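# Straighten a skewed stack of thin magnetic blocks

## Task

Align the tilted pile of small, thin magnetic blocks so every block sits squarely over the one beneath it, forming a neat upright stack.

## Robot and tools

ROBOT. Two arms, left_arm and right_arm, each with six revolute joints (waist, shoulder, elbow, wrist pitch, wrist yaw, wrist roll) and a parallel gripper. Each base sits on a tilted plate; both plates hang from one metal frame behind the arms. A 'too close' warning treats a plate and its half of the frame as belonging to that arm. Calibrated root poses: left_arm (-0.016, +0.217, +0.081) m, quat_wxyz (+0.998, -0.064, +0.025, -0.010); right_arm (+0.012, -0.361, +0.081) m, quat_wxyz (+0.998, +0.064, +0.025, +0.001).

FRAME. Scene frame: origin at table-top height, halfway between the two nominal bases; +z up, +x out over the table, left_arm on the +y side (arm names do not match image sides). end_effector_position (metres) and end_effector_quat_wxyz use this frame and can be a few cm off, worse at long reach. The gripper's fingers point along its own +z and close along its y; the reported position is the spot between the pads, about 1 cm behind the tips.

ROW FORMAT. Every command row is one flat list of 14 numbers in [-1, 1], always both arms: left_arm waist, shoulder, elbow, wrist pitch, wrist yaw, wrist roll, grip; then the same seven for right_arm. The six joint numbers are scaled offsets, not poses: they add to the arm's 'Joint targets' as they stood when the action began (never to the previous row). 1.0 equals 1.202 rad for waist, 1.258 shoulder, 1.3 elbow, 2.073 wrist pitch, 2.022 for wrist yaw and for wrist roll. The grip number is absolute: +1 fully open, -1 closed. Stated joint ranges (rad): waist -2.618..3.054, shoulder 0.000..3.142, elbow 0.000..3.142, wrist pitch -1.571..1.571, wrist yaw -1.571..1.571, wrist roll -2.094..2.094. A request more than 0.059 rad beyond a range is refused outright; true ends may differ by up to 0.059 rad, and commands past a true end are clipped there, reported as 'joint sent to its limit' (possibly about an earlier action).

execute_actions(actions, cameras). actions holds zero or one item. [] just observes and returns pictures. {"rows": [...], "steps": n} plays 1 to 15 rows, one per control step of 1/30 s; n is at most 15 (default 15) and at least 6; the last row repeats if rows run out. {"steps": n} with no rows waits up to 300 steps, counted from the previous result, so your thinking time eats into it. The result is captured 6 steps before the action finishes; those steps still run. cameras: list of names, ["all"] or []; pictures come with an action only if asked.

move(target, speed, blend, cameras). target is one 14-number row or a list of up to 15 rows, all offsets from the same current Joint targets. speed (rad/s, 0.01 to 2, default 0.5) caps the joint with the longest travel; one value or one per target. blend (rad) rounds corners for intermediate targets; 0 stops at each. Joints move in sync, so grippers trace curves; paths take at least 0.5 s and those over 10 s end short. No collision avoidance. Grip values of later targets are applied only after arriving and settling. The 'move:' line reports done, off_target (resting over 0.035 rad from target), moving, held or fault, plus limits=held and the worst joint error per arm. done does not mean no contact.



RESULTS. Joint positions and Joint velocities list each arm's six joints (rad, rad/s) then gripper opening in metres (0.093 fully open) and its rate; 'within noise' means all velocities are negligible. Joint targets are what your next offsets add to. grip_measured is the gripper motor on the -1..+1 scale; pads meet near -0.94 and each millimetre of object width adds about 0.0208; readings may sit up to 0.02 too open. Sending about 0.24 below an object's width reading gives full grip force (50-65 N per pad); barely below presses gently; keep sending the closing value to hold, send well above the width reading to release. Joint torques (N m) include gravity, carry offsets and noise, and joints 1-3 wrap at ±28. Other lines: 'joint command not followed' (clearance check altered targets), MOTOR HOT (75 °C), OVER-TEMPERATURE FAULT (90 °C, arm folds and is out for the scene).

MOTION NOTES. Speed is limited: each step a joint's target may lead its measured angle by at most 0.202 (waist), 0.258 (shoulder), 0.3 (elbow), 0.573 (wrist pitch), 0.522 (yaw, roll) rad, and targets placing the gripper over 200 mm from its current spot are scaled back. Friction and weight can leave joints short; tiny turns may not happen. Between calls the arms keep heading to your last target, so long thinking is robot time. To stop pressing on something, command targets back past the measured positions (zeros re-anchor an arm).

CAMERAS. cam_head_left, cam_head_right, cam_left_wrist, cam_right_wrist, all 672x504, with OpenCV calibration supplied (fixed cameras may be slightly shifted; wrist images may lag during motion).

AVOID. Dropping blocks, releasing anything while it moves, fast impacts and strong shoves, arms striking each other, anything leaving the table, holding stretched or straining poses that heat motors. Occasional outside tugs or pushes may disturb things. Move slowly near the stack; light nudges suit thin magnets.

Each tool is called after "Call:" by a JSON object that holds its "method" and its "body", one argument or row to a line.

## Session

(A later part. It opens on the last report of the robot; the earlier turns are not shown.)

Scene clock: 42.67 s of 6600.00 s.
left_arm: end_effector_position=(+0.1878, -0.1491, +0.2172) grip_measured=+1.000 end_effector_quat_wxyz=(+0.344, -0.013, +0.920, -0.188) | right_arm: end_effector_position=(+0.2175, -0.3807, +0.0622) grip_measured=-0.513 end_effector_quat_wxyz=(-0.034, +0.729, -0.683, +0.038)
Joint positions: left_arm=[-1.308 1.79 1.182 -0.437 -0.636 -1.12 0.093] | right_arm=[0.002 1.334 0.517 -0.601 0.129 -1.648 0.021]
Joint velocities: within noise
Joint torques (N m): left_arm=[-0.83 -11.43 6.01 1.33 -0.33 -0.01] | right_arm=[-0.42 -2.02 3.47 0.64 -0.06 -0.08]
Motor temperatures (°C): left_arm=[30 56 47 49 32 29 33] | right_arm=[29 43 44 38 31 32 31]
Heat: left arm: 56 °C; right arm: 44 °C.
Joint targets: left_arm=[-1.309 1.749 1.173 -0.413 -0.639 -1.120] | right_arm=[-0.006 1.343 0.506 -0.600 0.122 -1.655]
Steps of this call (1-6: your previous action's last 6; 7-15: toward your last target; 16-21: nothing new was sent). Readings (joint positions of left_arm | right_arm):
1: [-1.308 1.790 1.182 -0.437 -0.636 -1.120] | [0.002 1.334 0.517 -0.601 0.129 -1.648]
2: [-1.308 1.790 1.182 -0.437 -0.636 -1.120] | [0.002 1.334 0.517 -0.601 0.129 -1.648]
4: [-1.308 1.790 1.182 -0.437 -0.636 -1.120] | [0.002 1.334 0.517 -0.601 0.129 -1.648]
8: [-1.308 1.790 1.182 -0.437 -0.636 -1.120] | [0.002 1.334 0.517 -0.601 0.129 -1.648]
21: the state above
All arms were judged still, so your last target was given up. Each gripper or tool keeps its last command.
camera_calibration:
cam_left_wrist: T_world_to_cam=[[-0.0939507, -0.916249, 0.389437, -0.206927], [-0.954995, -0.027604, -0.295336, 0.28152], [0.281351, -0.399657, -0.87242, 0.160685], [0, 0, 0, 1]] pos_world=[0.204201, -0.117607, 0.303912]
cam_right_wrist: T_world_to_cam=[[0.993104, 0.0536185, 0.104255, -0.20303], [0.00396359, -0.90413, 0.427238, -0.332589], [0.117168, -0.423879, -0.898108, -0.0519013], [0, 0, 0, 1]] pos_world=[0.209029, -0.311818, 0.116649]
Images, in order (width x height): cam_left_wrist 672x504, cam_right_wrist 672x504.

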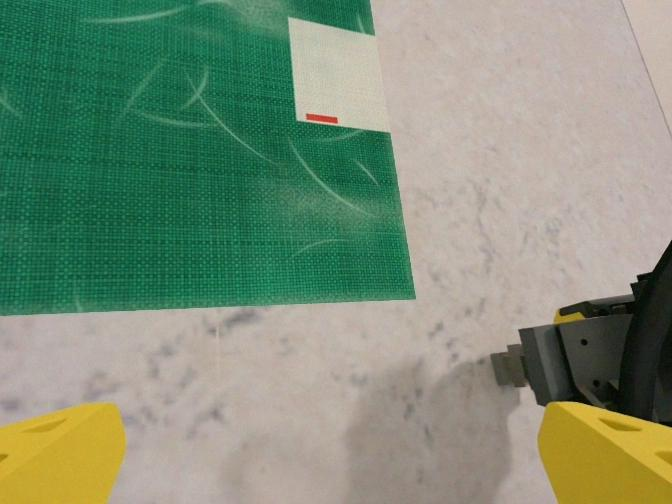

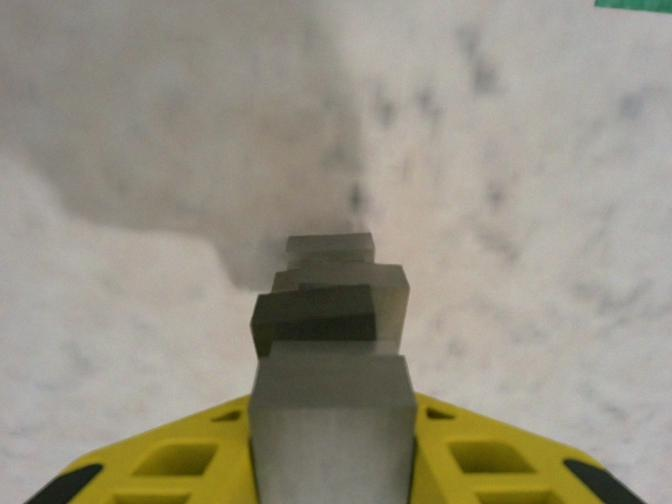

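Call:
{"method": "move", "body": {
  "target": [0, 0, 0, 0, 0, 0, 1, 0.0516, -0.1296, 0.1715, -0.1775, 0.003, 0.0307, -0.64],
  "speed": 0.25
}}

Scene clock: 45.33 s of 6600.00 s.
left_arm: end_effector_position=(+0.1878, -0.1491, +0.2172) grip_measured=+1.000 end_effector_quat_wxyz=(+0.344, -0.013, +0.920, -0.188) | right_arm: end_effector_position=(+0.2155, -0.3799, +0.1247) grip_measured=-0.521 end_effector_quat_wxyz=(-0.033, +0.728, -0.684, +0.032)
Joint positions: left_arm=[-1.308 1.79 1.182 -0.437 -0.636 -1.12 0.093] | right_arm=[0.046 1.197 0.699 -0.936 0.129 -1.601 0.02]
Joint velocities: within noise
Joint torques (N m): left_arm=[-0.91 -11.43 6.04 1.32 -0.32 0.02] | right_arm=[1.33 -3.77 7.57 0.23 0.02 0.04]
Motor temperatures (°C): left_arm=[30 57 47 49 32 29 33] | right_arm=[29 43 44 38 31 32 31]
Heat: left arm: 57 °C; right arm: 44 °C.
Joint targets: left_arm=[-1.309 1.749 1.173 -0.413 -0.639 -1.120] | right_arm=[0.056 1.180 0.730 -0.968 0.128 -1.594]
Kept back: nothing.
move: off_target (left_arm); left_arm: the shoulder is farthest, 0.041 rad from its target
camera_calibration:
cam_left_wrist: T_world_to_cam=[[-0.0939507, -0.916249, 0.389437, -0.206927], [-0.954995, -0.027604, -0.295336, 0.28152], [0.281351, -0.399657, -0.87242, 0.160685], [0, 0, 0, 1]] pos_world=[0.204201, -0.117607, 0.303912]
cam_right_wrist: T_world_to_cam=[[0.994247, 0.0514824, 0.0939228, -0.207367], [0.0071498, -0.906851, 0.42139, -0.359539], [0.106868, -0.418295, -0.902003, 0.00966603], [0, 0, 0, 1]] pos_world=[0.207711, -0.311329, 0.179702]

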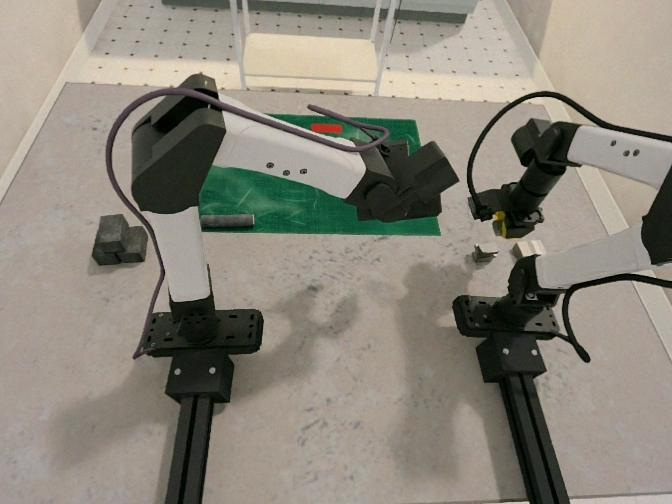

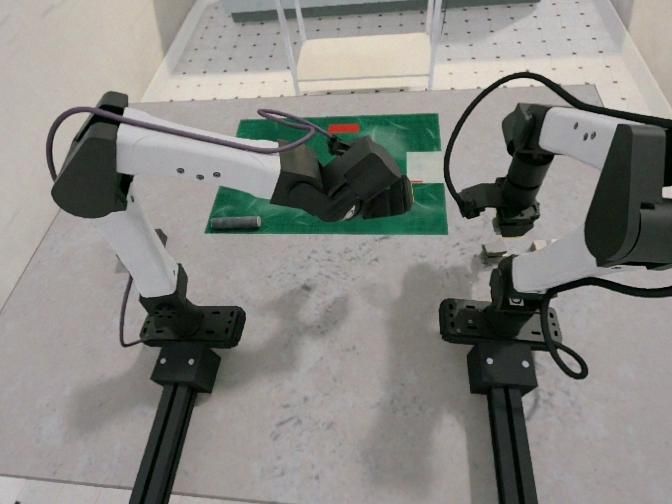

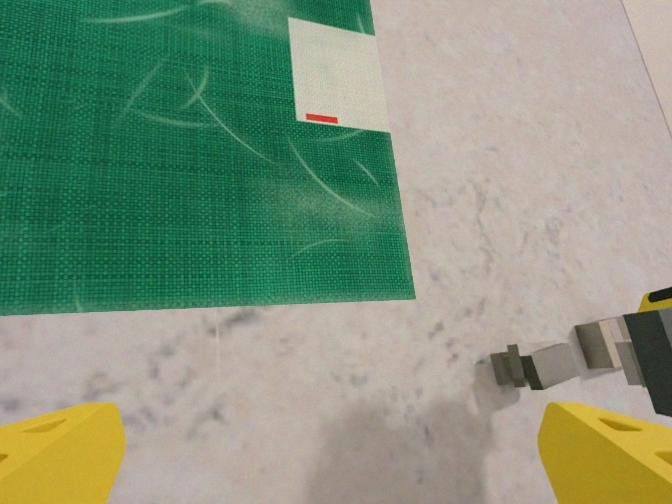

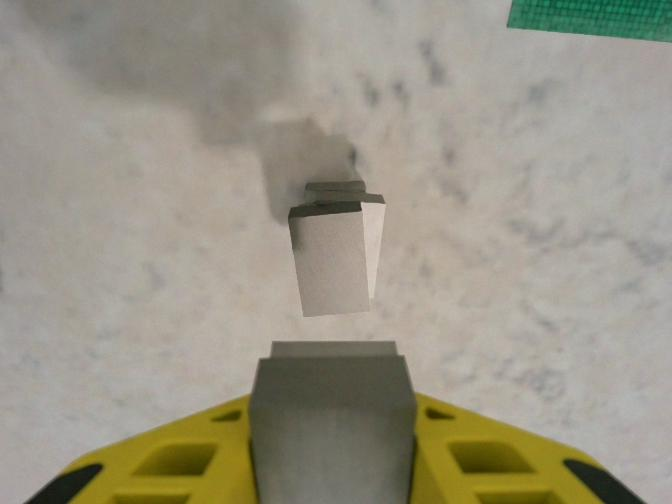

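Call:
{"method": "move", "body": {
  "target": [0.59, -0.357, 0.02, 0, 0, 0, 1, -0.0807, 0.4777, 0.2092, 0.1703, -0.001, -0.0475, -0.64],
  "speed": 0.4
}}

Scene clock: 49.70 s of 6600.00 s.
left_arm: end_effector_position=(+0.3662, +0.1118, +0.3585) grip_measured=+1.000 end_effector_quat_wxyz=(+0.459, -0.386, +0.772, -0.211) | right_arm: end_effector_position=(+0.3327, -0.3920, +0.0601) grip_measured=-0.521 end_effector_quat_wxyz=(-0.029, +0.728, -0.684, +0.036)
Joint positions: left_arm=[-0.604 1.319 1.182 -0.436 -0.636 -1.12 0.093] | right_arm=[-0.033 1.774 0.972 -0.622 0.129 -1.681 0.02]
Joint velocities: within noise
Joint torques (N m): left_arm=[-0.38 -6.22 8.84 1.64 -0.16 0.03] | right_arm=[0.32 -5.74 6.78 0.66 -0.01 -0.08]
Motor temperatures (°C): left_arm=[30 57 48 49 32 29 33] | right_arm=[29 43 44 38 31 32 31]
Heat: left arm: 57 °C; right arm: 44 °C.
Joint targets: left_arm=[-0.599 1.300 1.199 -0.414 -0.639 -1.120] | right_arm=[-0.041 1.781 1.001 -0.615 0.126 -1.689]
Kept back: nothing.
move: done
camera_calibration:
cam_left_wrist: T_world_to_cam=[[0.392866, -0.587984, 0.707058, -0.334967], [-0.593315, -0.74951, -0.29362, 0.448539], [0.702591, -0.304155, -0.643317, 0.0909292], [0, 0, 0, 1]] pos_world=[0.333836, 0.166886, 0.427038]
cam_right_wrist: T_world_to_cam=[[0.994193, 0.0523034, 0.0940459, -0.31683], [0.00662563, -0.902031, 0.431621, -0.342727], [0.107408, -0.428491, -0.897139, -0.0706587], [0, 0, 0, 1]] pos_world=[0.32485, -0.322855, 0.114334]

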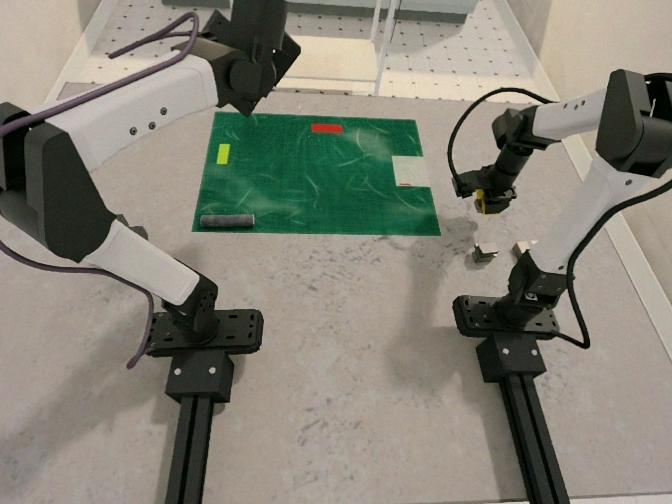

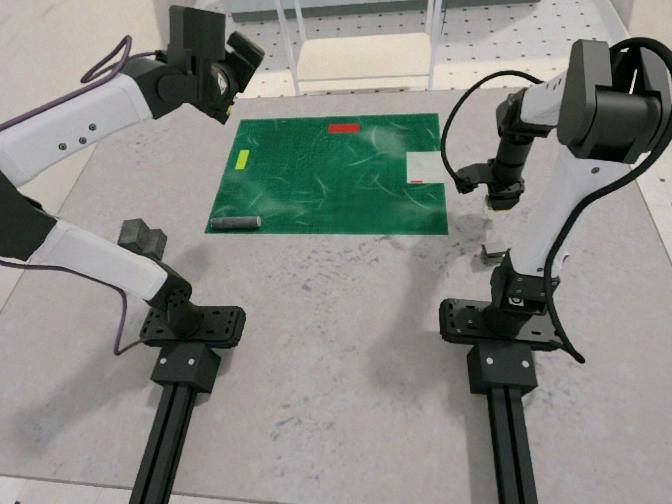

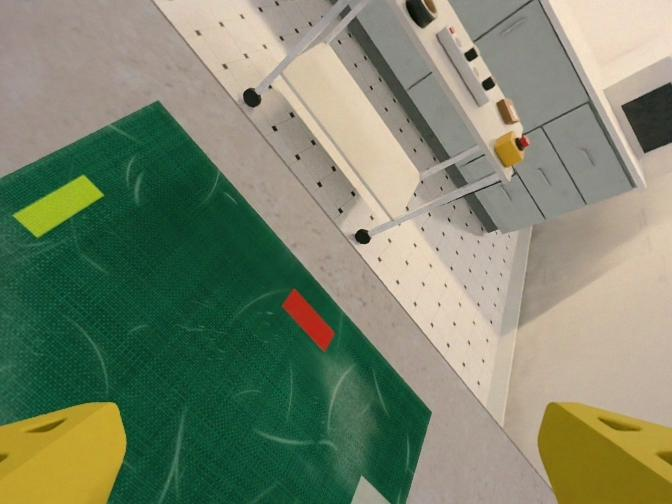

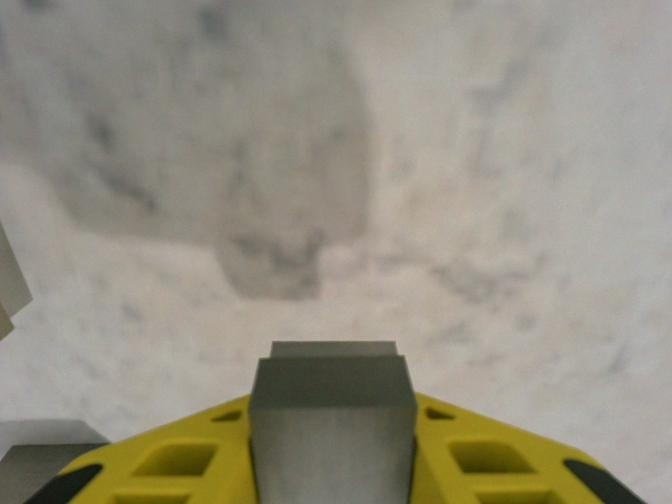

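Call:
{"method": "move", "body": {
  "target": [0, 0, 0, 0, 0, 0, 1, -0.0141, 0.0811, -0.0746, 0.0781, 0, -0.0089, -0.64],
  "speed": 0.2,
  "cameras": ["cam_right_wrist", "cam_head_right"]
}}

Scene clock: 52.10 s of 6600.00 s.
left_arm: end_effector_position=(+0.3662, +0.1118, +0.3585) grip_measured=+1.000 end_effector_quat_wxyz=(+0.459, -0.386, +0.772, -0.211) | right_arm: end_effector_position=(+0.3310, -0.3922, +0.0200) grip_measured=-0.521 end_effector_quat_wxyz=(-0.027, +0.729, -0.683, +0.035)
Joint positions: left_arm=[-0.604 1.319 1.182 -0.436 -0.636 -1.12 0.093] | right_arm=[-0.05 1.875 0.91 -0.46 0.129 -1.7 0.02]
Joint velocities: left_arm=[within noise] | right_arm=[-0.012 0.002 -0.017 0.022 -0.154 0.007 -0.001]
Joint torques (N m): left_arm=[-0.38 -6.16 8.77 1.63 -0.17 0.01] | right_arm=[0.38 -6.06 3.29 0.65 0.02 -0.1]
Motor temperatures (°C): left_arm=[30 57 48 49 32 29 33] | right_arm=[29 43 44 38 31 32 31]
Heat: left arm: 57 °C; right arm: 44 °C.
Joint targets: left_arm=[-0.599 1.300 1.199 -0.414 -0.639 -1.120] | right_arm=[-0.058 1.883 0.905 -0.453 0.126 -1.708]
Kept back: nothing.
move: done
camera_calibration:
cam_right_wrist: T_world_to_cam=[[0.994453, 0.0547353, 0.0898148, -0.310385], [0.0104176, -0.900981, 0.433733, -0.326448], [0.104662, -0.430391, -0.896554, -0.106402], [0, 0, 0, 1]] pos_world=[0.3232, -0.322929, 0.074073]
Images, in order (width x height): cam_head_right 672x504, cam_right_wrist 672x504.

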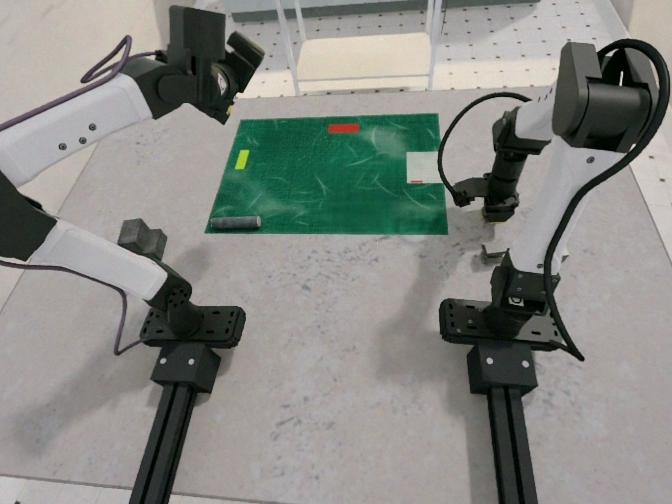

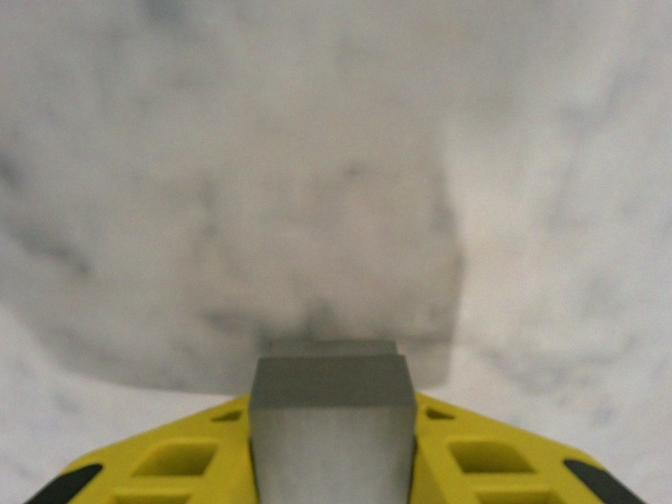

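Call:
{"method": "move", "body": {
  "target": [0, 0, 0, 0, 0, 0, 1, -0.0025, 0.0143, -0.0092, 0.0140, 0, -0.001, -0.64],
  "speed": 0.1,
  "cameras": ["cam_right_wrist"]
}}

Scene clock: 53.03 s of 6600.00 s.
left_arm: end_effector_position=(+0.3662, +0.1118, +0.3585) grip_measured=+1.000 end_effector_quat_wxyz=(+0.459, -0.386, +0.772, -0.211) | right_arm: end_effector_position=(+0.3315, -0.3919, +0.0161) grip_measured=-0.521 end_effector_quat_wxyz=(-0.028, +0.729, -0.683, +0.037)
Joint positions: left_arm=[-0.604 1.319 1.182 -0.436 -0.636 -1.12 0.093] | right_arm=[-0.051 1.886 0.904 -0.44 0.129 -1.702 0.02]
Joint velocities: within noise
Joint torques (N m): left_arm=[-0.4 -6.26 8.9 1.66 -0.18 0.02] | right_arm=[0.1 -5.48 2.81 0.76 0 -0.07]
Motor temperatures (°C): left_arm=[30 57 48 49 32 29 33] | right_arm=[29 43 44 38 31 32 31]
Heat: left arm: 57 °C; right arm: 44 °C.
Joint targets: left_arm=[-0.599 1.300 1.199 -0.414 -0.639 -1.120] | right_arm=[-0.061 1.901 0.893 -0.424 0.126 -1.710]
Kept back: nothing.
move: done
camera_calibration:
cam_right_wrist: T_world_to_cam=[[0.994056, 0.0558165, 0.0934763, -0.310092], [0.00979313, -0.900943, 0.433827, -0.324287], [0.108431, -0.430333, -0.896134, -0.111075], [0, 0, 0, 1]] pos_world=[0.323468, -0.322655, 0.0701325]
Images, in order (width x height): cam_right_wrist 672x504.

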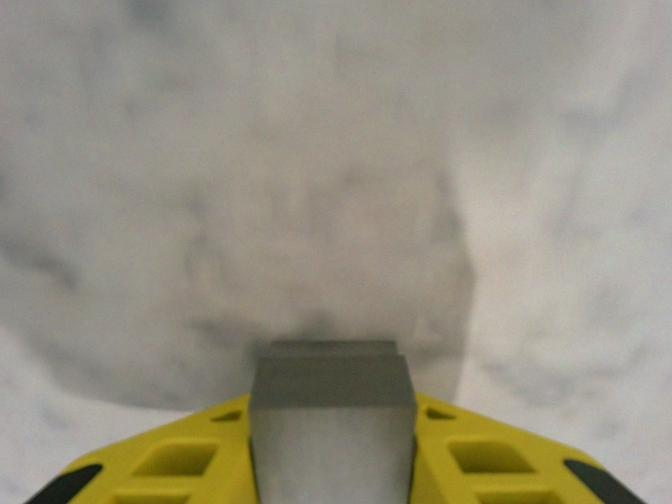

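Call:
{"method": "move", "body": {
  "target": [0, 0, 0, 0, 0, 0, 1, 0, 0.0064, -0.0046, 0.0050, 0, 0, -0.64],
  "speed": 0.1,
  "cameras": ["cam_right_wrist"]
}}

Scene clock: 53.97 s of 6600.00 s.
left_arm: end_effector_position=(+0.3662, +0.1118, +0.3585) grip_measured=+1.000 end_effector_quat_wxyz=(+0.459, -0.386, +0.772, -0.211) | right_arm: end_effector_position=(+0.3312, -0.3919, +0.0158) grip_measured=-0.521 end_effector_quat_wxyz=(-0.028, +0.729, -0.683, +0.037)
Joint positions: left_arm=[-0.604 1.319 1.182 -0.436 -0.636 -1.12 0.093] | right_arm=[-0.051 1.886 0.902 -0.438 0.129 -1.702 0.02]
Joint velocities: within noise
Joint torques (N m): left_arm=[-0.38 -6.24 8.83 1.65 -0.18 0.02] | right_arm=[0.1 -4.74 2.52 0.85 0.02 -0.09]
Motor temperatures (°C): left_arm=[30 57 48 50 32 29 33] | right_arm=[29 43 44 38 31 32 31]
Heat: left arm: 57 °C; right arm: 44 °C.
Joint targets: left_arm=[-0.599 1.300 1.199 -0.414 -0.639 -1.120] | right_arm=[-0.061 1.909 0.886 -0.414 0.126 -1.710]
Kept back: nothing.
move: done
camera_calibration:
cam_right_wrist: T_world_to_cam=[[0.994056, 0.0558165, 0.0934763, -0.309724], [0.00979313, -0.900943, 0.433827, -0.324085], [0.108431, -0.430333, -0.896134, -0.11131], [0, 0, 0, 1]] pos_world=[0.323126, -0.322594, 0.0697995]
Images, in order (width x height): cam_right_wrist 672x504.

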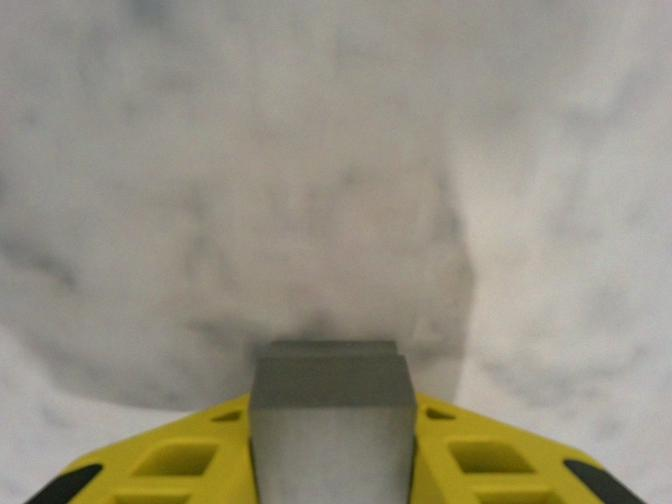

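Call:
{"method": "move", "body": {
  "target": [0, 0, 0, 0, 0, 0, 1, 0, -0.0111, 0.0054, -0.0058, 0, 0, -0.64],
  "speed": 0.1,
  "cameras": []
}}

Call:
{"method": "execute_actions", "body": {
  "actions": [
    {"rows": [[0,0,0,0,0,0,1,0,0,0,0,0,0,-0.60],[0,0,0,0,0,0,1,0,0,0,0,0,0,-0.56],[0,0,0,0,0,0,1,0,0,0,0,0,0,-0.52],[0,0,0,0,0,0,1,0,0,0,0,0,0,-0.49],[0,0,0,0,0,0,1,0,0,0,0,0,0,-0.46],[0,0,0,0,0,0,1,0,0,0,0,0,0,-0.43],[0,0,0,0,0,0,1,0,0,0,0,0,0,-0.40],[0,0,0,0,0,0,1,0,0,0,0,0,0,-0.36],[0,0,0,0,0,0,1,0,0,0,0,0,0,-0.32],[0,0,0,0,0,0,1,0,0,0,0,0,0,-0.26],[0,0,0,0,0,0,1,0,0,0,0,0,0,-0.2],[0,0,0,0,0,0,1,0,0,0,0,0,0,-0.14],[0,0,0,0,0,0,1,0,0,0,0,0,0,-0.08],[0,0,0,0,0,0,1,0,0,0,0,0,0,-0.02],[0,0,0,0,0,0,1,0,0,0,0,0,0,0.04]]}
  ],
  "cameras": []
}}

Call:
{"method": "wait", "body": {
  "seconds": 0.3,
  "cameras": ["cam_right_wrist"]
}}

Scene clock: 55.43 s of 6600.00 s.
left_arm: end_effector_position=(+0.3662, +0.1118, +0.3585) grip_measured=+1.000 end_effector_quat_wxyz=(+0.459, -0.386, +0.772, -0.211) | right_arm: end_effector_position=(+0.3312, -0.3919, +0.0158) grip_measured=-0.522 end_effector_quat_wxyz=(-0.028, +0.729, -0.683, +0.037)
Joint positions: left_arm=[-0.604 1.319 1.182 -0.436 -0.636 -1.12 0.093] | right_arm=[-0.051 1.886 0.902 -0.438 0.129 -1.702 0.02]
Joint velocities: within noise
Joint torques (N m): left_arm=[-0.38 -6.22 8.95 1.63 -0.17 0.01] | right_arm=[0.06 -5.94 2.84 0.77 0.06 -0.1]
Motor temperatures (°C): left_arm=[30 57 48 50 32 29 33] | right_arm=[29 43 44 38 31 32 31]
Heat: left arm: 57 °C; right arm: 44 °C.
Joint targets: left_arm=[-0.599 1.300 1.199 -0.414 -0.639 -1.120] | right_arm=[-0.061 1.895 0.893 -0.426 0.126 -1.710]
Kept back: nothing.
move: done
No camera images: "cameras" was empty.

Scene clock: 55.73 s of 6600.00 s.
left_arm: end_effector_position=(+0.3662, +0.1118, +0.3585) grip_measured=+1.000 end_effector_quat_wxyz=(+0.459, -0.386, +0.772, -0.211) | right_arm: end_effector_position=(+0.3315, -0.3921, +0.0158) grip_measured=-0.344 end_effector_quat_wxyz=(-0.029, +0.729, -0.683, +0.037)
Joint positions: left_arm=[-0.604 1.319 1.182 -0.436 -0.636 -1.12 0.093] | right_arm=[-0.051 1.886 0.902 -0.436 0.129 -1.702 0.029]
Joint velocities: left_arm=[within noise] | right_arm=[-0.022 -0.002 -0.002 -0.066 0.007 -0.037 0.05]
Joint torques (N m): left_arm=[-0.35 -6.17 8.91 1.67 -0.17 -0.01] | right_arm=[0.14 -5.94 2.88 0.71 0.01 -0.1]
Motor temperatures (°C): left_arm=[30 57 48 50 32 29 33] | right_arm=[29 43 44 38 31 32 31]
Heat: left arm: 57 °C; right arm: 44 °C.
Joint targets: left_arm=[-0.599 1.300 1.199 -0.414 -0.639 -1.120] | right_arm=[-0.061 1.895 0.893 -0.426 0.126 -1.710]
Steps of this call (1-9: this action's first 9). Readings (joint positions of left_arm | right_arm):
1: [-0.604 1.319 1.182 -0.436 -0.636 -1.120] | [-0.051 1.886 0.902 -0.438 0.129 -1.702]
2: [-0.604 1.319 1.182 -0.436 -0.636 -1.120] | [-0.051 1.886 0.902 -0.438 0.129 -1.702]
4: [-0.604 1.319 1.182 -0.436 -0.636 -1.120] | [-0.051 1.886 0.902 -0.438 0.129 -1.702]
8: [-0.604 1.319 1.182 -0.436 -0.636 -1.120] | [-0.051 1.886 0.902 -0.437 0.129 -1.702]
9: the state above
No camera images: "cameras" was empty.

Scene clock: 56.23 s of 6600.00 s.
left_arm: end_effector_position=(+0.3662, +0.1118, +0.3585) grip_measured=+1.000 end_effector_quat_wxyz=(+0.459, -0.386, +0.772, -0.211) | right_arm: end_effector_position=(+0.3323, -0.3923, +0.0158) grip_measured=+0.038 end_effector_quat_wxyz=(-0.030, +0.729, -0.683, +0.039)
Joint positions: left_arm=[-0.604 1.319 1.182 -0.436 -0.636 -1.12 0.093] | right_arm=[-0.052 1.886 0.902 -0.433 0.129 -1.702 0.047]
Joint velocities: within noise
Joint torques (N m): left_arm=[-0.39 -6.26 8.84 1.65 -0.17 0.02] | right_arm=[0.13 -5.89 3 0.66 0.01 -0.1]
Motor temperatures (°C): left_arm=[30 57 48 50 32 29 33] | right_arm=[29 43 44 38 31 32 31]
Heat: left arm: 57 °C; right arm: 44 °C.
Joint targets: left_arm=[-0.599 1.300 1.199 -0.414 -0.639 -1.120] | right_arm=[-0.061 1.895 0.893 -0.426 0.126 -1.710]
Steps of this call (1-6: your previous action's last 6; 7-15: toward your last target). Readings (joint positions of left_arm | right_arm):
1: [-0.604 1.319 1.182 -0.436 -0.636 -1.120] | [-0.052 1.886 0.902 -0.436 0.129 -1.702]
2: [-0.604 1.319 1.182 -0.436 -0.636 -1.120] | [-0.052 1.886 0.902 -0.435 0.129 -1.702]
4: [-0.604 1.319 1.182 -0.436 -0.636 -1.120] | [-0.052 1.886 0.902 -0.434 0.129 -1.702]
8: [-0.604 1.319 1.182 -0.436 -0.636 -1.120] | [-0.052 1.886 0.902 -0.433 0.129 -1.702]
15: the state above
All arms were judged still, so your last target was given up. Each gripper or tool keeps its last command.
camera_calibration:
cam_right_wrist: T_world_to_cam=[[0.993695, 0.0541049, 0.0981969, -0.311468], [0.00614492, -0.900818, 0.434154, -0.323269], [0.111947, -0.430813, -0.895471, -0.112931], [0, 0, 0, 1]] pos_world=[0.324133, -0.323007, 0.069807]
Images, in order (width x height): cam_right_wrist 672x504.

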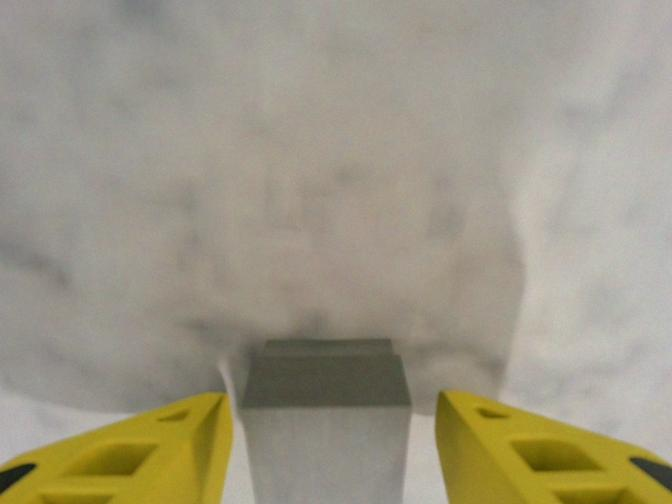

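Call:
{"method": "move", "body": {
  "target": [
    [0,0,0,0,0,0,1, 0.0208,-0.1224,0.0685,-0.1201,0,0.0124,0.04],
    [0,0,0,0,0,0,1, 0.0691,-0.5072,-0.2462,-0.1635,0,0.0410,0.7]
  ],
  "speed": [0.25, 0.6],
  "blend": [0.05, 0],
  "cameras": ["cam_right_wrist", "cam_head_right"]
}}

Scene clock: 60.63 s of 6600.00 s.
left_arm: end_effector_position=(+0.3662, +0.1118, +0.3585) grip_measured=+1.000 end_effector_quat_wxyz=(+0.459, -0.386, +0.772, -0.211) | right_arm: end_effector_position=(+0.2173, -0.3815, +0.0861) grip_measured=+0.698 end_effector_quat_wxyz=(-0.033, +0.728, -0.684, +0.035)
Joint positions: left_arm=[-0.604 1.319 1.182 -0.436 -0.636 -1.12 0.093] | right_arm=[0.013 1.272 0.584 -0.738 0.129 -1.634 0.079]
Joint velocities: within noise
Joint torques (N m): left_arm=[-0.39 -6.28 8.84 1.62 -0.17 0.01] | right_arm=[1.32 -3.75 3.78 0.31 -0.01 0.05]
Motor temperatures (°C): left_arm=[30 56 49 50 32 29 33] | right_arm=[29 43 44 38 31 32 31]
Heat: left arm: 56 °C; right arm: 44 °C.
Joint targets: left_arm=[-0.599 1.300 1.199 -0.414 -0.639 -1.120] | right_arm=[0.022 1.257 0.573 -0.765 0.126 -1.627]
Kept back: nothing.
move: done
camera_calibration:
cam_right_wrist: T_world_to_cam=[[0.993844, 0.050525, 0.0986004, -0.206156], [0.00383725, -0.905125, 0.425128, -0.343717], [0.110725, -0.422133, -0.899747, -0.0285269], [0, 0, 0, 1]] pos_world=[0.209365, -0.312733, 0.140784]
Images, in order (width x height): cam_head_right 672x504, cam_right_wrist 672x504.

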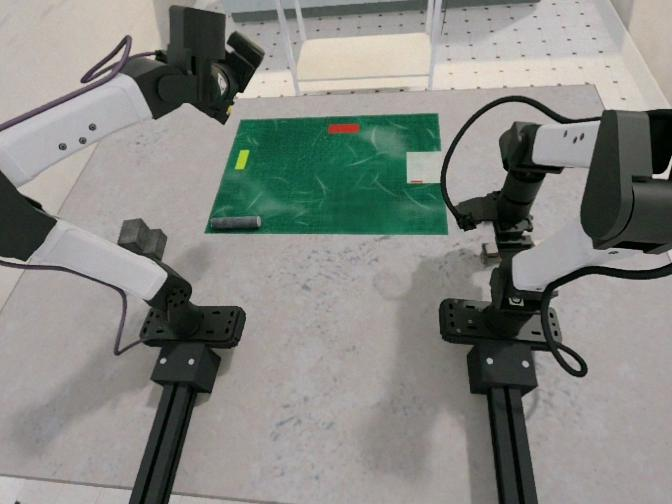

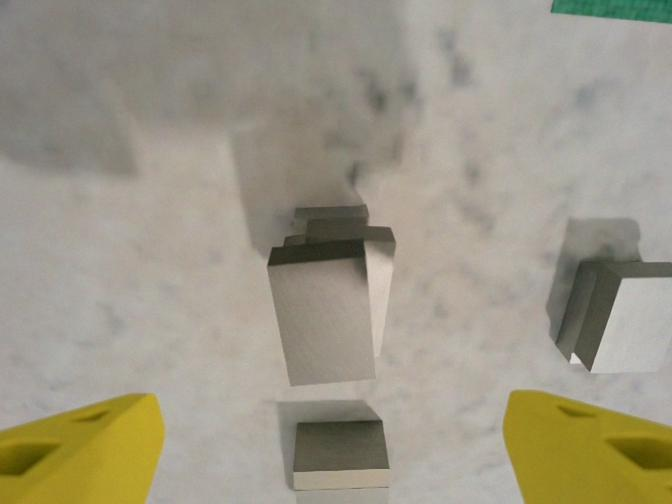

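Call:
{"method": "move", "body": {
  "target": [0,0,0,0,0,0,1,-0.0316,0.1757,-0.0954,0.1722,0,-0.0188,0.7],
  "speed": 0.3,
  "cameras": ["cam_right_wrist", "cam_head_right"]
}}

Scene clock: 63.13 s of 6600.00 s.
left_arm: end_effector_position=(+0.3662, +0.1118, +0.3585) grip_measured=+1.000 end_effector_quat_wxyz=(+0.459, -0.386, +0.772, -0.211) | right_arm: end_effector_position=(+0.2192, -0.3785, +0.0301) grip_measured=+0.698 end_effector_quat_wxyz=(-0.032, +0.729, -0.683, +0.036)
Joint positions: left_arm=[-0.604 1.319 1.182 -0.436 -0.636 -1.12 0.093] | right_arm=[-0.007 1.468 0.46 -0.415 0.129 -1.656 0.079]
Joint velocities: within noise
Joint torques (N m): left_arm=[-0.36 -6.2 8.9 1.62 -0.18 0.02] | right_arm=[-0.31 -2.43 2.86 0.74 0.03 -0.11]
Motor temperatures (°C): left_arm=[30 56 49 50 32 29 33] | right_arm=[29 43 44 37 31 31 31]
Heat: left arm: 56 °C; right arm: 44 °C.
Joint targets: left_arm=[-0.599 1.300 1.199 -0.414 -0.639 -1.120] | right_arm=[-0.016 1.478 0.450 -0.408 0.126 -1.664]
Kept back: nothing.
move: done
camera_calibration:
cam_right_wrist: T_world_to_cam=[[0.993818, 0.0533823, 0.0973487, -0.201533], [0.00661856, -0.903748, 0.428013, -0.317391], [0.110827, -0.424723, -0.898514, -0.0788866], [0, 0, 0, 1]] pos_world=[0.21113, -0.309589, 0.0845859]
Images, in order (width x height): cam_head_right 672x504, cam_right_wrist 672x504.

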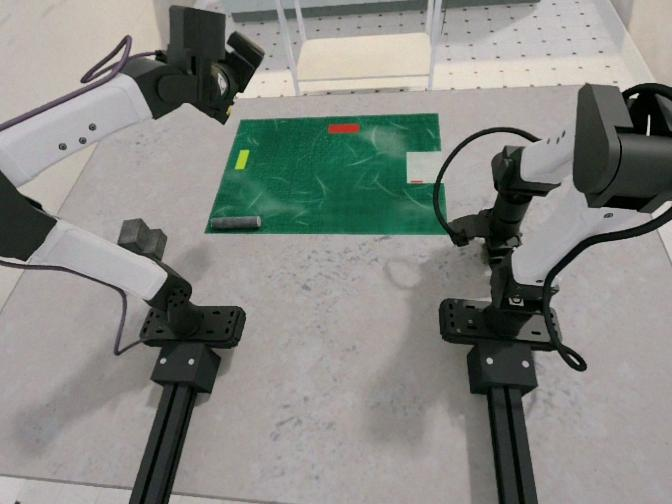

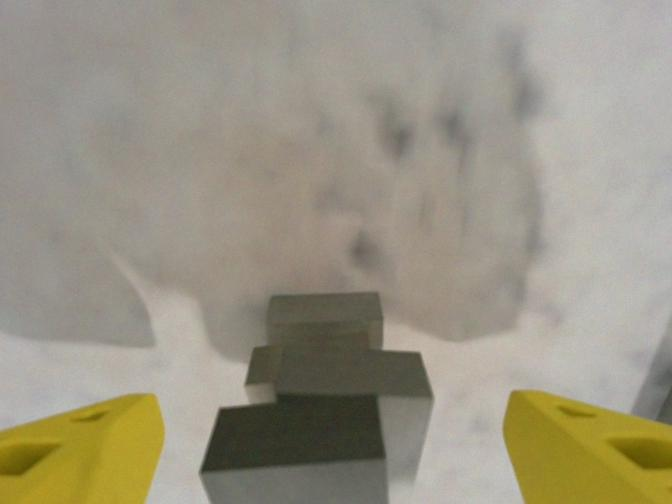

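Call:
{"method": "move", "body": {
  "target": [0,0,0,0,0,0,1,-0.005,0.0382,-0.0238,0.0386,0,-0.0035,0.7],
  "speed": 0.15,
  "cameras": ["cam_right_wrist", "cam_head_left"]
}}

Scene clock: 64.50 s of 6600.00 s.
left_arm: end_effector_position=(+0.3662, +0.1118, +0.3585) grip_measured=+1.000 end_effector_quat_wxyz=(+0.459, -0.386, +0.772, -0.211) | right_arm: end_effector_position=(+0.2171, -0.3782, +0.0176) grip_measured=+0.698 end_effector_quat_wxyz=(-0.032, +0.729, -0.683, +0.036)
Joint positions: left_arm=[-0.604 1.319 1.182 -0.436 -0.636 -1.12 0.093] | right_arm=[-0.013 1.515 0.429 -0.335 0.129 -1.664 0.079]
Joint velocities: left_arm=[within noise] | right_arm=[-0.046 -0.002 -0.022 0.095 0.022 0.037 0]
Joint torques (N m): left_arm=[-0.43 -6.3 8.77 1.65 -0.16 0.05] | right_arm=[-0.4 -2.45 2.51 0.66 0 -0.04]
Motor temperatures (°C): left_arm=[30 56 49 51 32 29 33] | right_arm=[29 43 44 37 31 31 31]
Heat: left arm: 56 °C; right arm: 44 °C.
Joint targets: left_arm=[-0.599 1.300 1.199 -0.414 -0.639 -1.120] | right_arm=[-0.022 1.526 0.418 -0.328 0.126 -1.672]
Kept back: nothing.
move: done
camera_calibration:
cam_right_wrist: T_world_to_cam=[[0.993661, 0.0544024, 0.0983776, -0.197827], [0.00698787, -0.903305, 0.428943, -0.311621], [0.1122, -0.425536, -0.897959, -0.090395], [0, 0, 0, 1]] pos_world=[0.208893, -0.309193, 0.0719583]
Images, in order (width x height): cam_head_left 672x504, cam_right_wrist 672x504.

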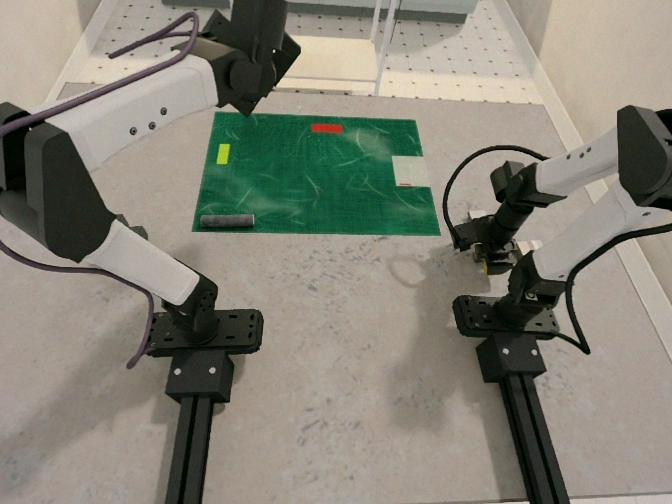

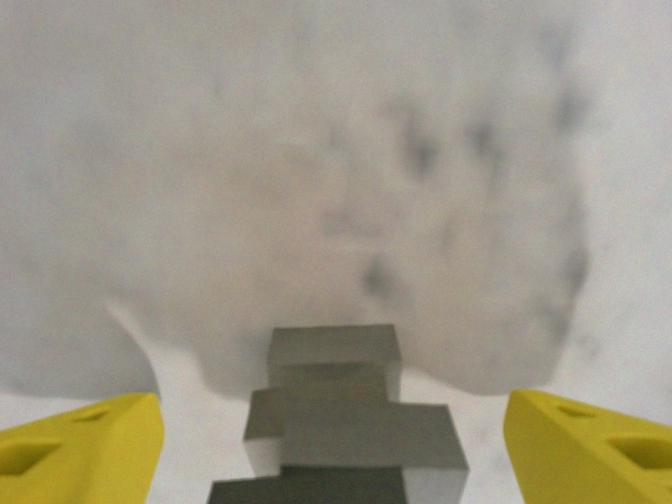

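Call:
{"method": "execute_actions", "body": {
  "actions": [
    {"rows": [[0,0,0,0,0,0,1,0,0,0,0,0,0,0.62],[0,0,0,0,0,0,1,0,0,0,0,0,0,0.54],[0,0,0,0,0,0,1,0,0,0,0,0,0,0.46],[0,0,0,0,0,0,1,0,0,0,0,0,0,0.38],[0,0,0,0,0,0,1,0,0,0,0,0,0,0.32],[0,0,0,0,0,0,1,0,0,0,0,0,0,0.26],[0,0,0,0,0,0,1,0,0,0,0,0,0,0.2],[0,0,0,0,0,0,1,0,0,0,0,0,0,0.15],[0,0,0,0,0,0,1,0,0,0,0,0,0,0.1],[0,0,0,0,0,0,1,0,0,0,0,0,0,0.06],[0,0,0,0,0,0,1,0,0,0,0,0,0,0.02],[0,0,0,0,0,0,1,0,0,0,0,0,0,-0.02],[0,0,0,0,0,0,1,0,0,0,0,0,0,-0.06],[0,0,0,0,0,0,1,0,0,0,0,0,0,-0.09],[0,0,0,0,0,0,1,0,0,0,0,0,0,-0.12]]}
  ],
  "cameras": []
}}

Call:
{"method": "execute_actions", "body": {
  "actions": [
    {"rows": [[0,0,0,0,0,0,1,0,0,0,0,0,0,-0.14],[0,0,0,0,0,0,1,0,0,0,0,0,0,-0.16],[0,0,0,0,0,0,1,0,0,0,0,0,0,-0.18],[0,0,0,0,0,0,1,0,0,0,0,0,0,-0.20],[0,0,0,0,0,0,1,0,0,0,0,0,0,-0.22],[0,0,0,0,0,0,1,0,0,0,0,0,0,-0.24],[0,0,0,0,0,0,1,0,0,0,0,0,0,-0.26],[0,0,0,0,0,0,1,0,0,0,0,0,0,-0.28],[0,0,0,0,0,0,1,0,0,0,0,0,0,-0.30],[0,0,0,0,0,0,1,0,0,0,0,0,0,-0.32],[0,0,0,0,0,0,1,0,0,0,0,0,0,-0.34],[0,0,0,0,0,0,1,0,0,0,0,0,0,-0.36],[0,0,0,0,0,0,1,0,0,0,0,0,0,-0.38],[0,0,0,0,0,0,1,0,0,0,0,0,0,-0.40],[0,0,0,0,0,0,1,0,0,0,0,0,0,-0.42]]}
  ],
  "cameras": ["cam_right_wrist"]
}}

Call:
{"method": "execute_actions", "body": {
  "actions": [
    {"rows": [[0,0,0,0,0,0,1,0,0,0,0,0,0,-0.435],[0,0,0,0,0,0,1,0,0,0,0,0,0,-0.45],[0,0,0,0,0,0,1,0,0,0,0,0,0,-0.465],[0,0,0,0,0,0,1,0,0,0,0,0,0,-0.48],[0,0,0,0,0,0,1,0,0,0,0,0,0,-0.495],[0,0,0,0,0,0,1,0,0,0,0,0,0,-0.51],[0,0,0,0,0,0,1,0,0,0,0,0,0,-0.525],[0,0,0,0,0,0,1,0,0,0,0,0,0,-0.54],[0,0,0,0,0,0,1,0,0,0,0,0,0,-0.555],[0,0,0,0,0,0,1,0,0,0,0,0,0,-0.57],[0,0,0,0,0,0,1,0,0,0,0,0,0,-0.585],[0,0,0,0,0,0,1,0,0,0,0,0,0,-0.6],[0,0,0,0,0,0,1,0,0,0,0,0,0,-0.615],[0,0,0,0,0,0,1,0,0,0,0,0,0,-0.63],[0,0,0,0,0,0,1,0,0,0,0,0,0,-0.64]]}
  ],
  "cameras": []
}}

Call:
{"method": "wait", "body": {
  "seconds": 0.5,
  "cameras": ["cam_right_wrist"]
}}

Scene clock: 66.03 s of 6600.00 s.
left_arm: end_effector_position=(+0.3662, +0.1118, +0.3585) grip_measured=+1.000 end_effector_quat_wxyz=(+0.459, -0.386, +0.772, -0.211) | right_arm: end_effector_position=(+0.2173, -0.3782, +0.0176) grip_measured=+0.134 end_effector_quat_wxyz=(-0.032, +0.729, -0.683, +0.037)
Joint positions: left_arm=[-0.604 1.319 1.182 -0.436 -0.636 -1.12 0.093] | right_arm=[-0.013 1.515 0.429 -0.334 0.129 -1.664 0.052]
Joint velocities: left_arm=[within noise] | right_arm=[0.002 0.017 0.002 -0.051 -0.051 0.022 -0.072]
Joint torques (N m): left_arm=[-0.46 -6.26 8.84 1.66 -0.17 -0.01] | right_arm=[-0.43 -2.44 2.5 0.69 0.02 -0.11]
Motor temperatures (°C): left_arm=[30 56 49 51 32 29 33] | right_arm=[29 43 44 37 31 31 31]
Heat: left arm: 56 °C; right arm: 44 °C.
Joint targets: left_arm=[-0.599 1.300 1.199 -0.414 -0.639 -1.120] | right_arm=[-0.022 1.526 0.418 -0.328 0.126 -1.672]
Steps of this call (1-37: nothing new was sent; 38-46: this action's first 9). Readings (joint positions of left_arm | right_arm):
38: [-0.604 1.319 1.182 -0.436 -0.636 -1.120] | [-0.013 1.515 0.429 -0.334 0.129 -1.664]
39: [-0.604 1.319 1.182 -0.436 -0.636 -1.120] | [-0.013 1.515 0.429 -0.334 0.129 -1.664]
41: [-0.604 1.319 1.182 -0.436 -0.636 -1.120] | [-0.013 1.515 0.429 -0.334 0.129 -1.664]
45: [-0.604 1.319 1.182 -0.436 -0.636 -1.120] | [-0.013 1.515 0.429 -0.334 0.129 -1.664]
46: the state above
No camera images: "cameras" was empty.

Scene clock: 66.53 s of 6600.00 s.
left_arm: end_effector_position=(+0.3662, +0.1118, +0.3585) grip_measured=+1.000 end_effector_quat_wxyz=(+0.459, -0.386, +0.772, -0.211) | right_arm: end_effector_position=(+0.2182, -0.3781, +0.0177) grip_measured=-0.286 end_effector_quat_wxyz=(-0.033, +0.729, -0.683, +0.038)
Joint positions: left_arm=[-0.604 1.319 1.182 -0.436 -0.636 -1.12 0.093] | right_arm=[-0.013 1.515 0.429 -0.331 0.128 -1.664 0.031]
Joint velocities: left_arm=[within noise] | right_arm=[0.002 -0.002 -0.002 0.022 -0.022 0.037 -0.027]
Joint torques (N m): left_arm=[-0.39 -6.22 8.76 1.66 -0.17 0.04] | right_arm=[-0.21 -2.56 2.69 0.66 0.01 -0.08]
Motor temperatures (°C): left_arm=[30 55 49 51 32 29 33] | right_arm=[29 43 44 37 31 31 31]
Heat: left arm: 55 °C; right arm: 44 °C.
Joint targets: left_arm=[-0.599 1.300 1.199 -0.414 -0.639 -1.120] | right_arm=[-0.022 1.526 0.418 -0.328 0.126 -1.672]
Steps of this call (1-6: your previous action's last 6; 7-15: this action's first 9). Readings (joint positions of left_arm | right_arm):
7: [-0.604 1.319 1.182 -0.436 -0.636 -1.120] | [-0.013 1.515 0.429 -0.334 0.129 -1.664]
8: [-0.604 1.319 1.182 -0.436 -0.636 -1.120] | [-0.013 1.515 0.429 -0.334 0.129 -1.664]
10: [-0.604 1.319 1.182 -0.436 -0.636 -1.120] | [-0.013 1.515 0.429 -0.332 0.129 -1.664]
14: [-0.604 1.319 1.182 -0.436 -0.636 -1.120] | [-0.013 1.515 0.429 -0.331 0.128 -1.664]
15: the state above
camera_calibration:
cam_right_wrist: T_world_to_cam=[[0.993192, 0.0545933, 0.102909, -0.198837], [0.00523248, -0.903404, 0.428759, -0.311296], [0.116375, -0.425301, -0.897539, -0.0912358], [0, 0, 0, 1]] pos_world=[0.20973, -0.309174, 0.0720455]
Images, in order (width x height): cam_right_wrist 672x504.

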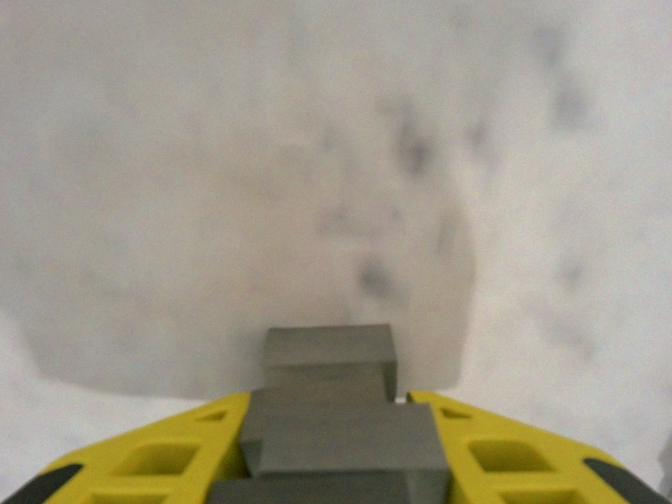

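Scene clock: 67.03 s of 6600.00 s.
left_arm: end_effector_position=(+0.3662, +0.1118, +0.3585) grip_measured=+1.000 end_effector_quat_wxyz=(+0.459, -0.386, +0.772, -0.211) | right_arm: end_effector_position=(+0.2182, -0.3781, +0.0177) grip_measured=-0.472 end_effector_quat_wxyz=(-0.033, +0.729, -0.682, +0.038)
Joint positions: left_arm=[-0.604 1.319 1.182 -0.436 -0.636 -1.12 0.093] | right_arm=[-0.013 1.515 0.429 -0.331 0.128 -1.665 0.023]
Joint velocities: left_arm=[within noise] | right_arm=[-0.022 0.007 0.012 -0.022 0.051 -0.007 -0.007]
Joint torques (N m): left_arm=[-0.38 -6.16 8.76 1.65 -0.19 0.02] | right_arm=[-0.39 -2.59 2.7 0.68 0.01 -0.1]
Motor temperatures (°C): left_arm=[30 55 50 51 31 29 33] | right_arm=[29 43 44 37 31 31 31]
Heat: left arm: 55 °C; right arm: 44 °C.
Joint targets: left_arm=[-0.599 1.300 1.199 -0.414 -0.639 -1.120] | right_arm=[-0.022 1.526 0.418 -0.328 0.126 -1.672]
Steps of this call (1-6: your previous action's last 6; 7-15: this action's first 9). Readings (joint positions of left_arm | right_arm):
7: [-0.604 1.319 1.182 -0.436 -0.636 -1.120] | [-0.013 1.515 0.429 -0.331 0.128 -1.665]
8: [-0.604 1.319 1.182 -0.436 -0.636 -1.120] | [-0.013 1.515 0.429 -0.331 0.128 -1.665]
10: [-0.604 1.319 1.182 -0.436 -0.636 -1.120] | [-0.013 1.515 0.429 -0.331 0.128 -1.665]
14: [-0.604 1.319 1.182 -0.436 -0.636 -1.120] | [-0.013 1.515 0.429 -0.331 0.128 -1.665]
15: the state above
No camera images: "cameras" was empty.

Scene clock: 67.73 s of 6600.00 s.
left_arm: end_effector_position=(+0.3662, +0.1118, +0.3585) grip_measured=+1.000 end_effector_quat_wxyz=(+0.459, -0.386, +0.772, -0.211) | right_arm: end_effector_position=(+0.2182, -0.3781, +0.0177) grip_measured=-0.513 end_effector_quat_wxyz=(-0.033, +0.729, -0.682, +0.038)
Joint positions: left_arm=[-0.604 1.319 1.182 -0.436 -0.636 -1.12 0.093] | right_arm=[-0.013 1.515 0.429 -0.331 0.128 -1.665 0.021]
Joint velocities: within noise
Joint torques (N m): left_arm=[-0.35 -6.22 8.77 1.64 -0.18 -0.01] | right_arm=[-0.21 -2.29 2.5 0.66 -0.01 -0.11]
Motor temperatures (°C): left_arm=[30 55 50 51 31 29 33] | right_arm=[29 43 44 37 31 31 31]
Heat: left arm: 55 °C; right arm: 44 °C.
Joint targets: left_arm=[-0.599 1.300 1.199 -0.414 -0.639 -1.120] | right_arm=[-0.022 1.526 0.418 -0.328 0.126 -1.672]
Steps of this call (1-6: your previous action's last 6; 7-15: toward your last target; 16-21: nothing new was sent). Readings (joint positions of left_arm | right_arm):
1: [-0.604 1.319 1.182 -0.436 -0.636 -1.120] | [-0.013 1.515 0.429 -0.331 0.128 -1.665]
2: [-0.604 1.319 1.182 -0.436 -0.636 -1.120] | [-0.013 1.515 0.429 -0.331 0.128 -1.665]
4: [-0.604 1.319 1.182 -0.436 -0.636 -1.120] | [-0.013 1.515 0.429 -0.331 0.128 -1.665]
8: [-0.604 1.319 1.182 -0.436 -0.636 -1.120] | [-0.013 1.515 0.429 -0.331 0.128 -1.665]
21: the state above
All arms were judged still, so your last target was given up. Each gripper or tool keeps its last command.
camera_calibration:
cam_right_wrist: T_world_to_cam=[[0.99315, 0.0553551, 0.102902, -0.19854], [0.00591928, -0.903367, 0.428828, -0.311433], [0.116696, -0.425282, -0.897506, -0.091299], [0, 0, 0, 1]] pos_world=[0.209678, -0.309176, 0.0720402]
Images, in order (width x height): cam_right_wrist 672x504.

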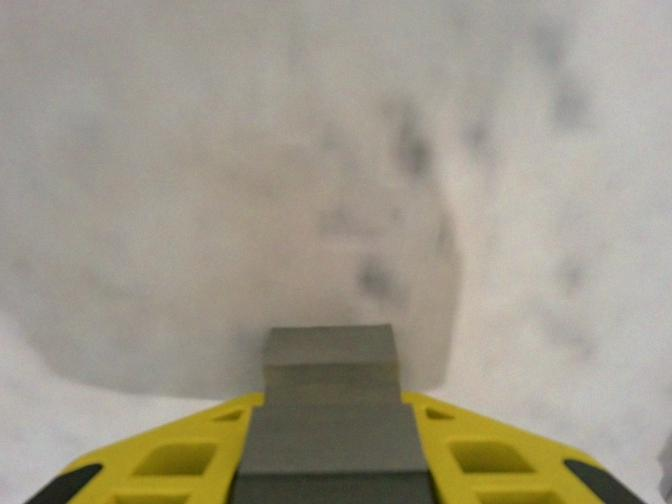

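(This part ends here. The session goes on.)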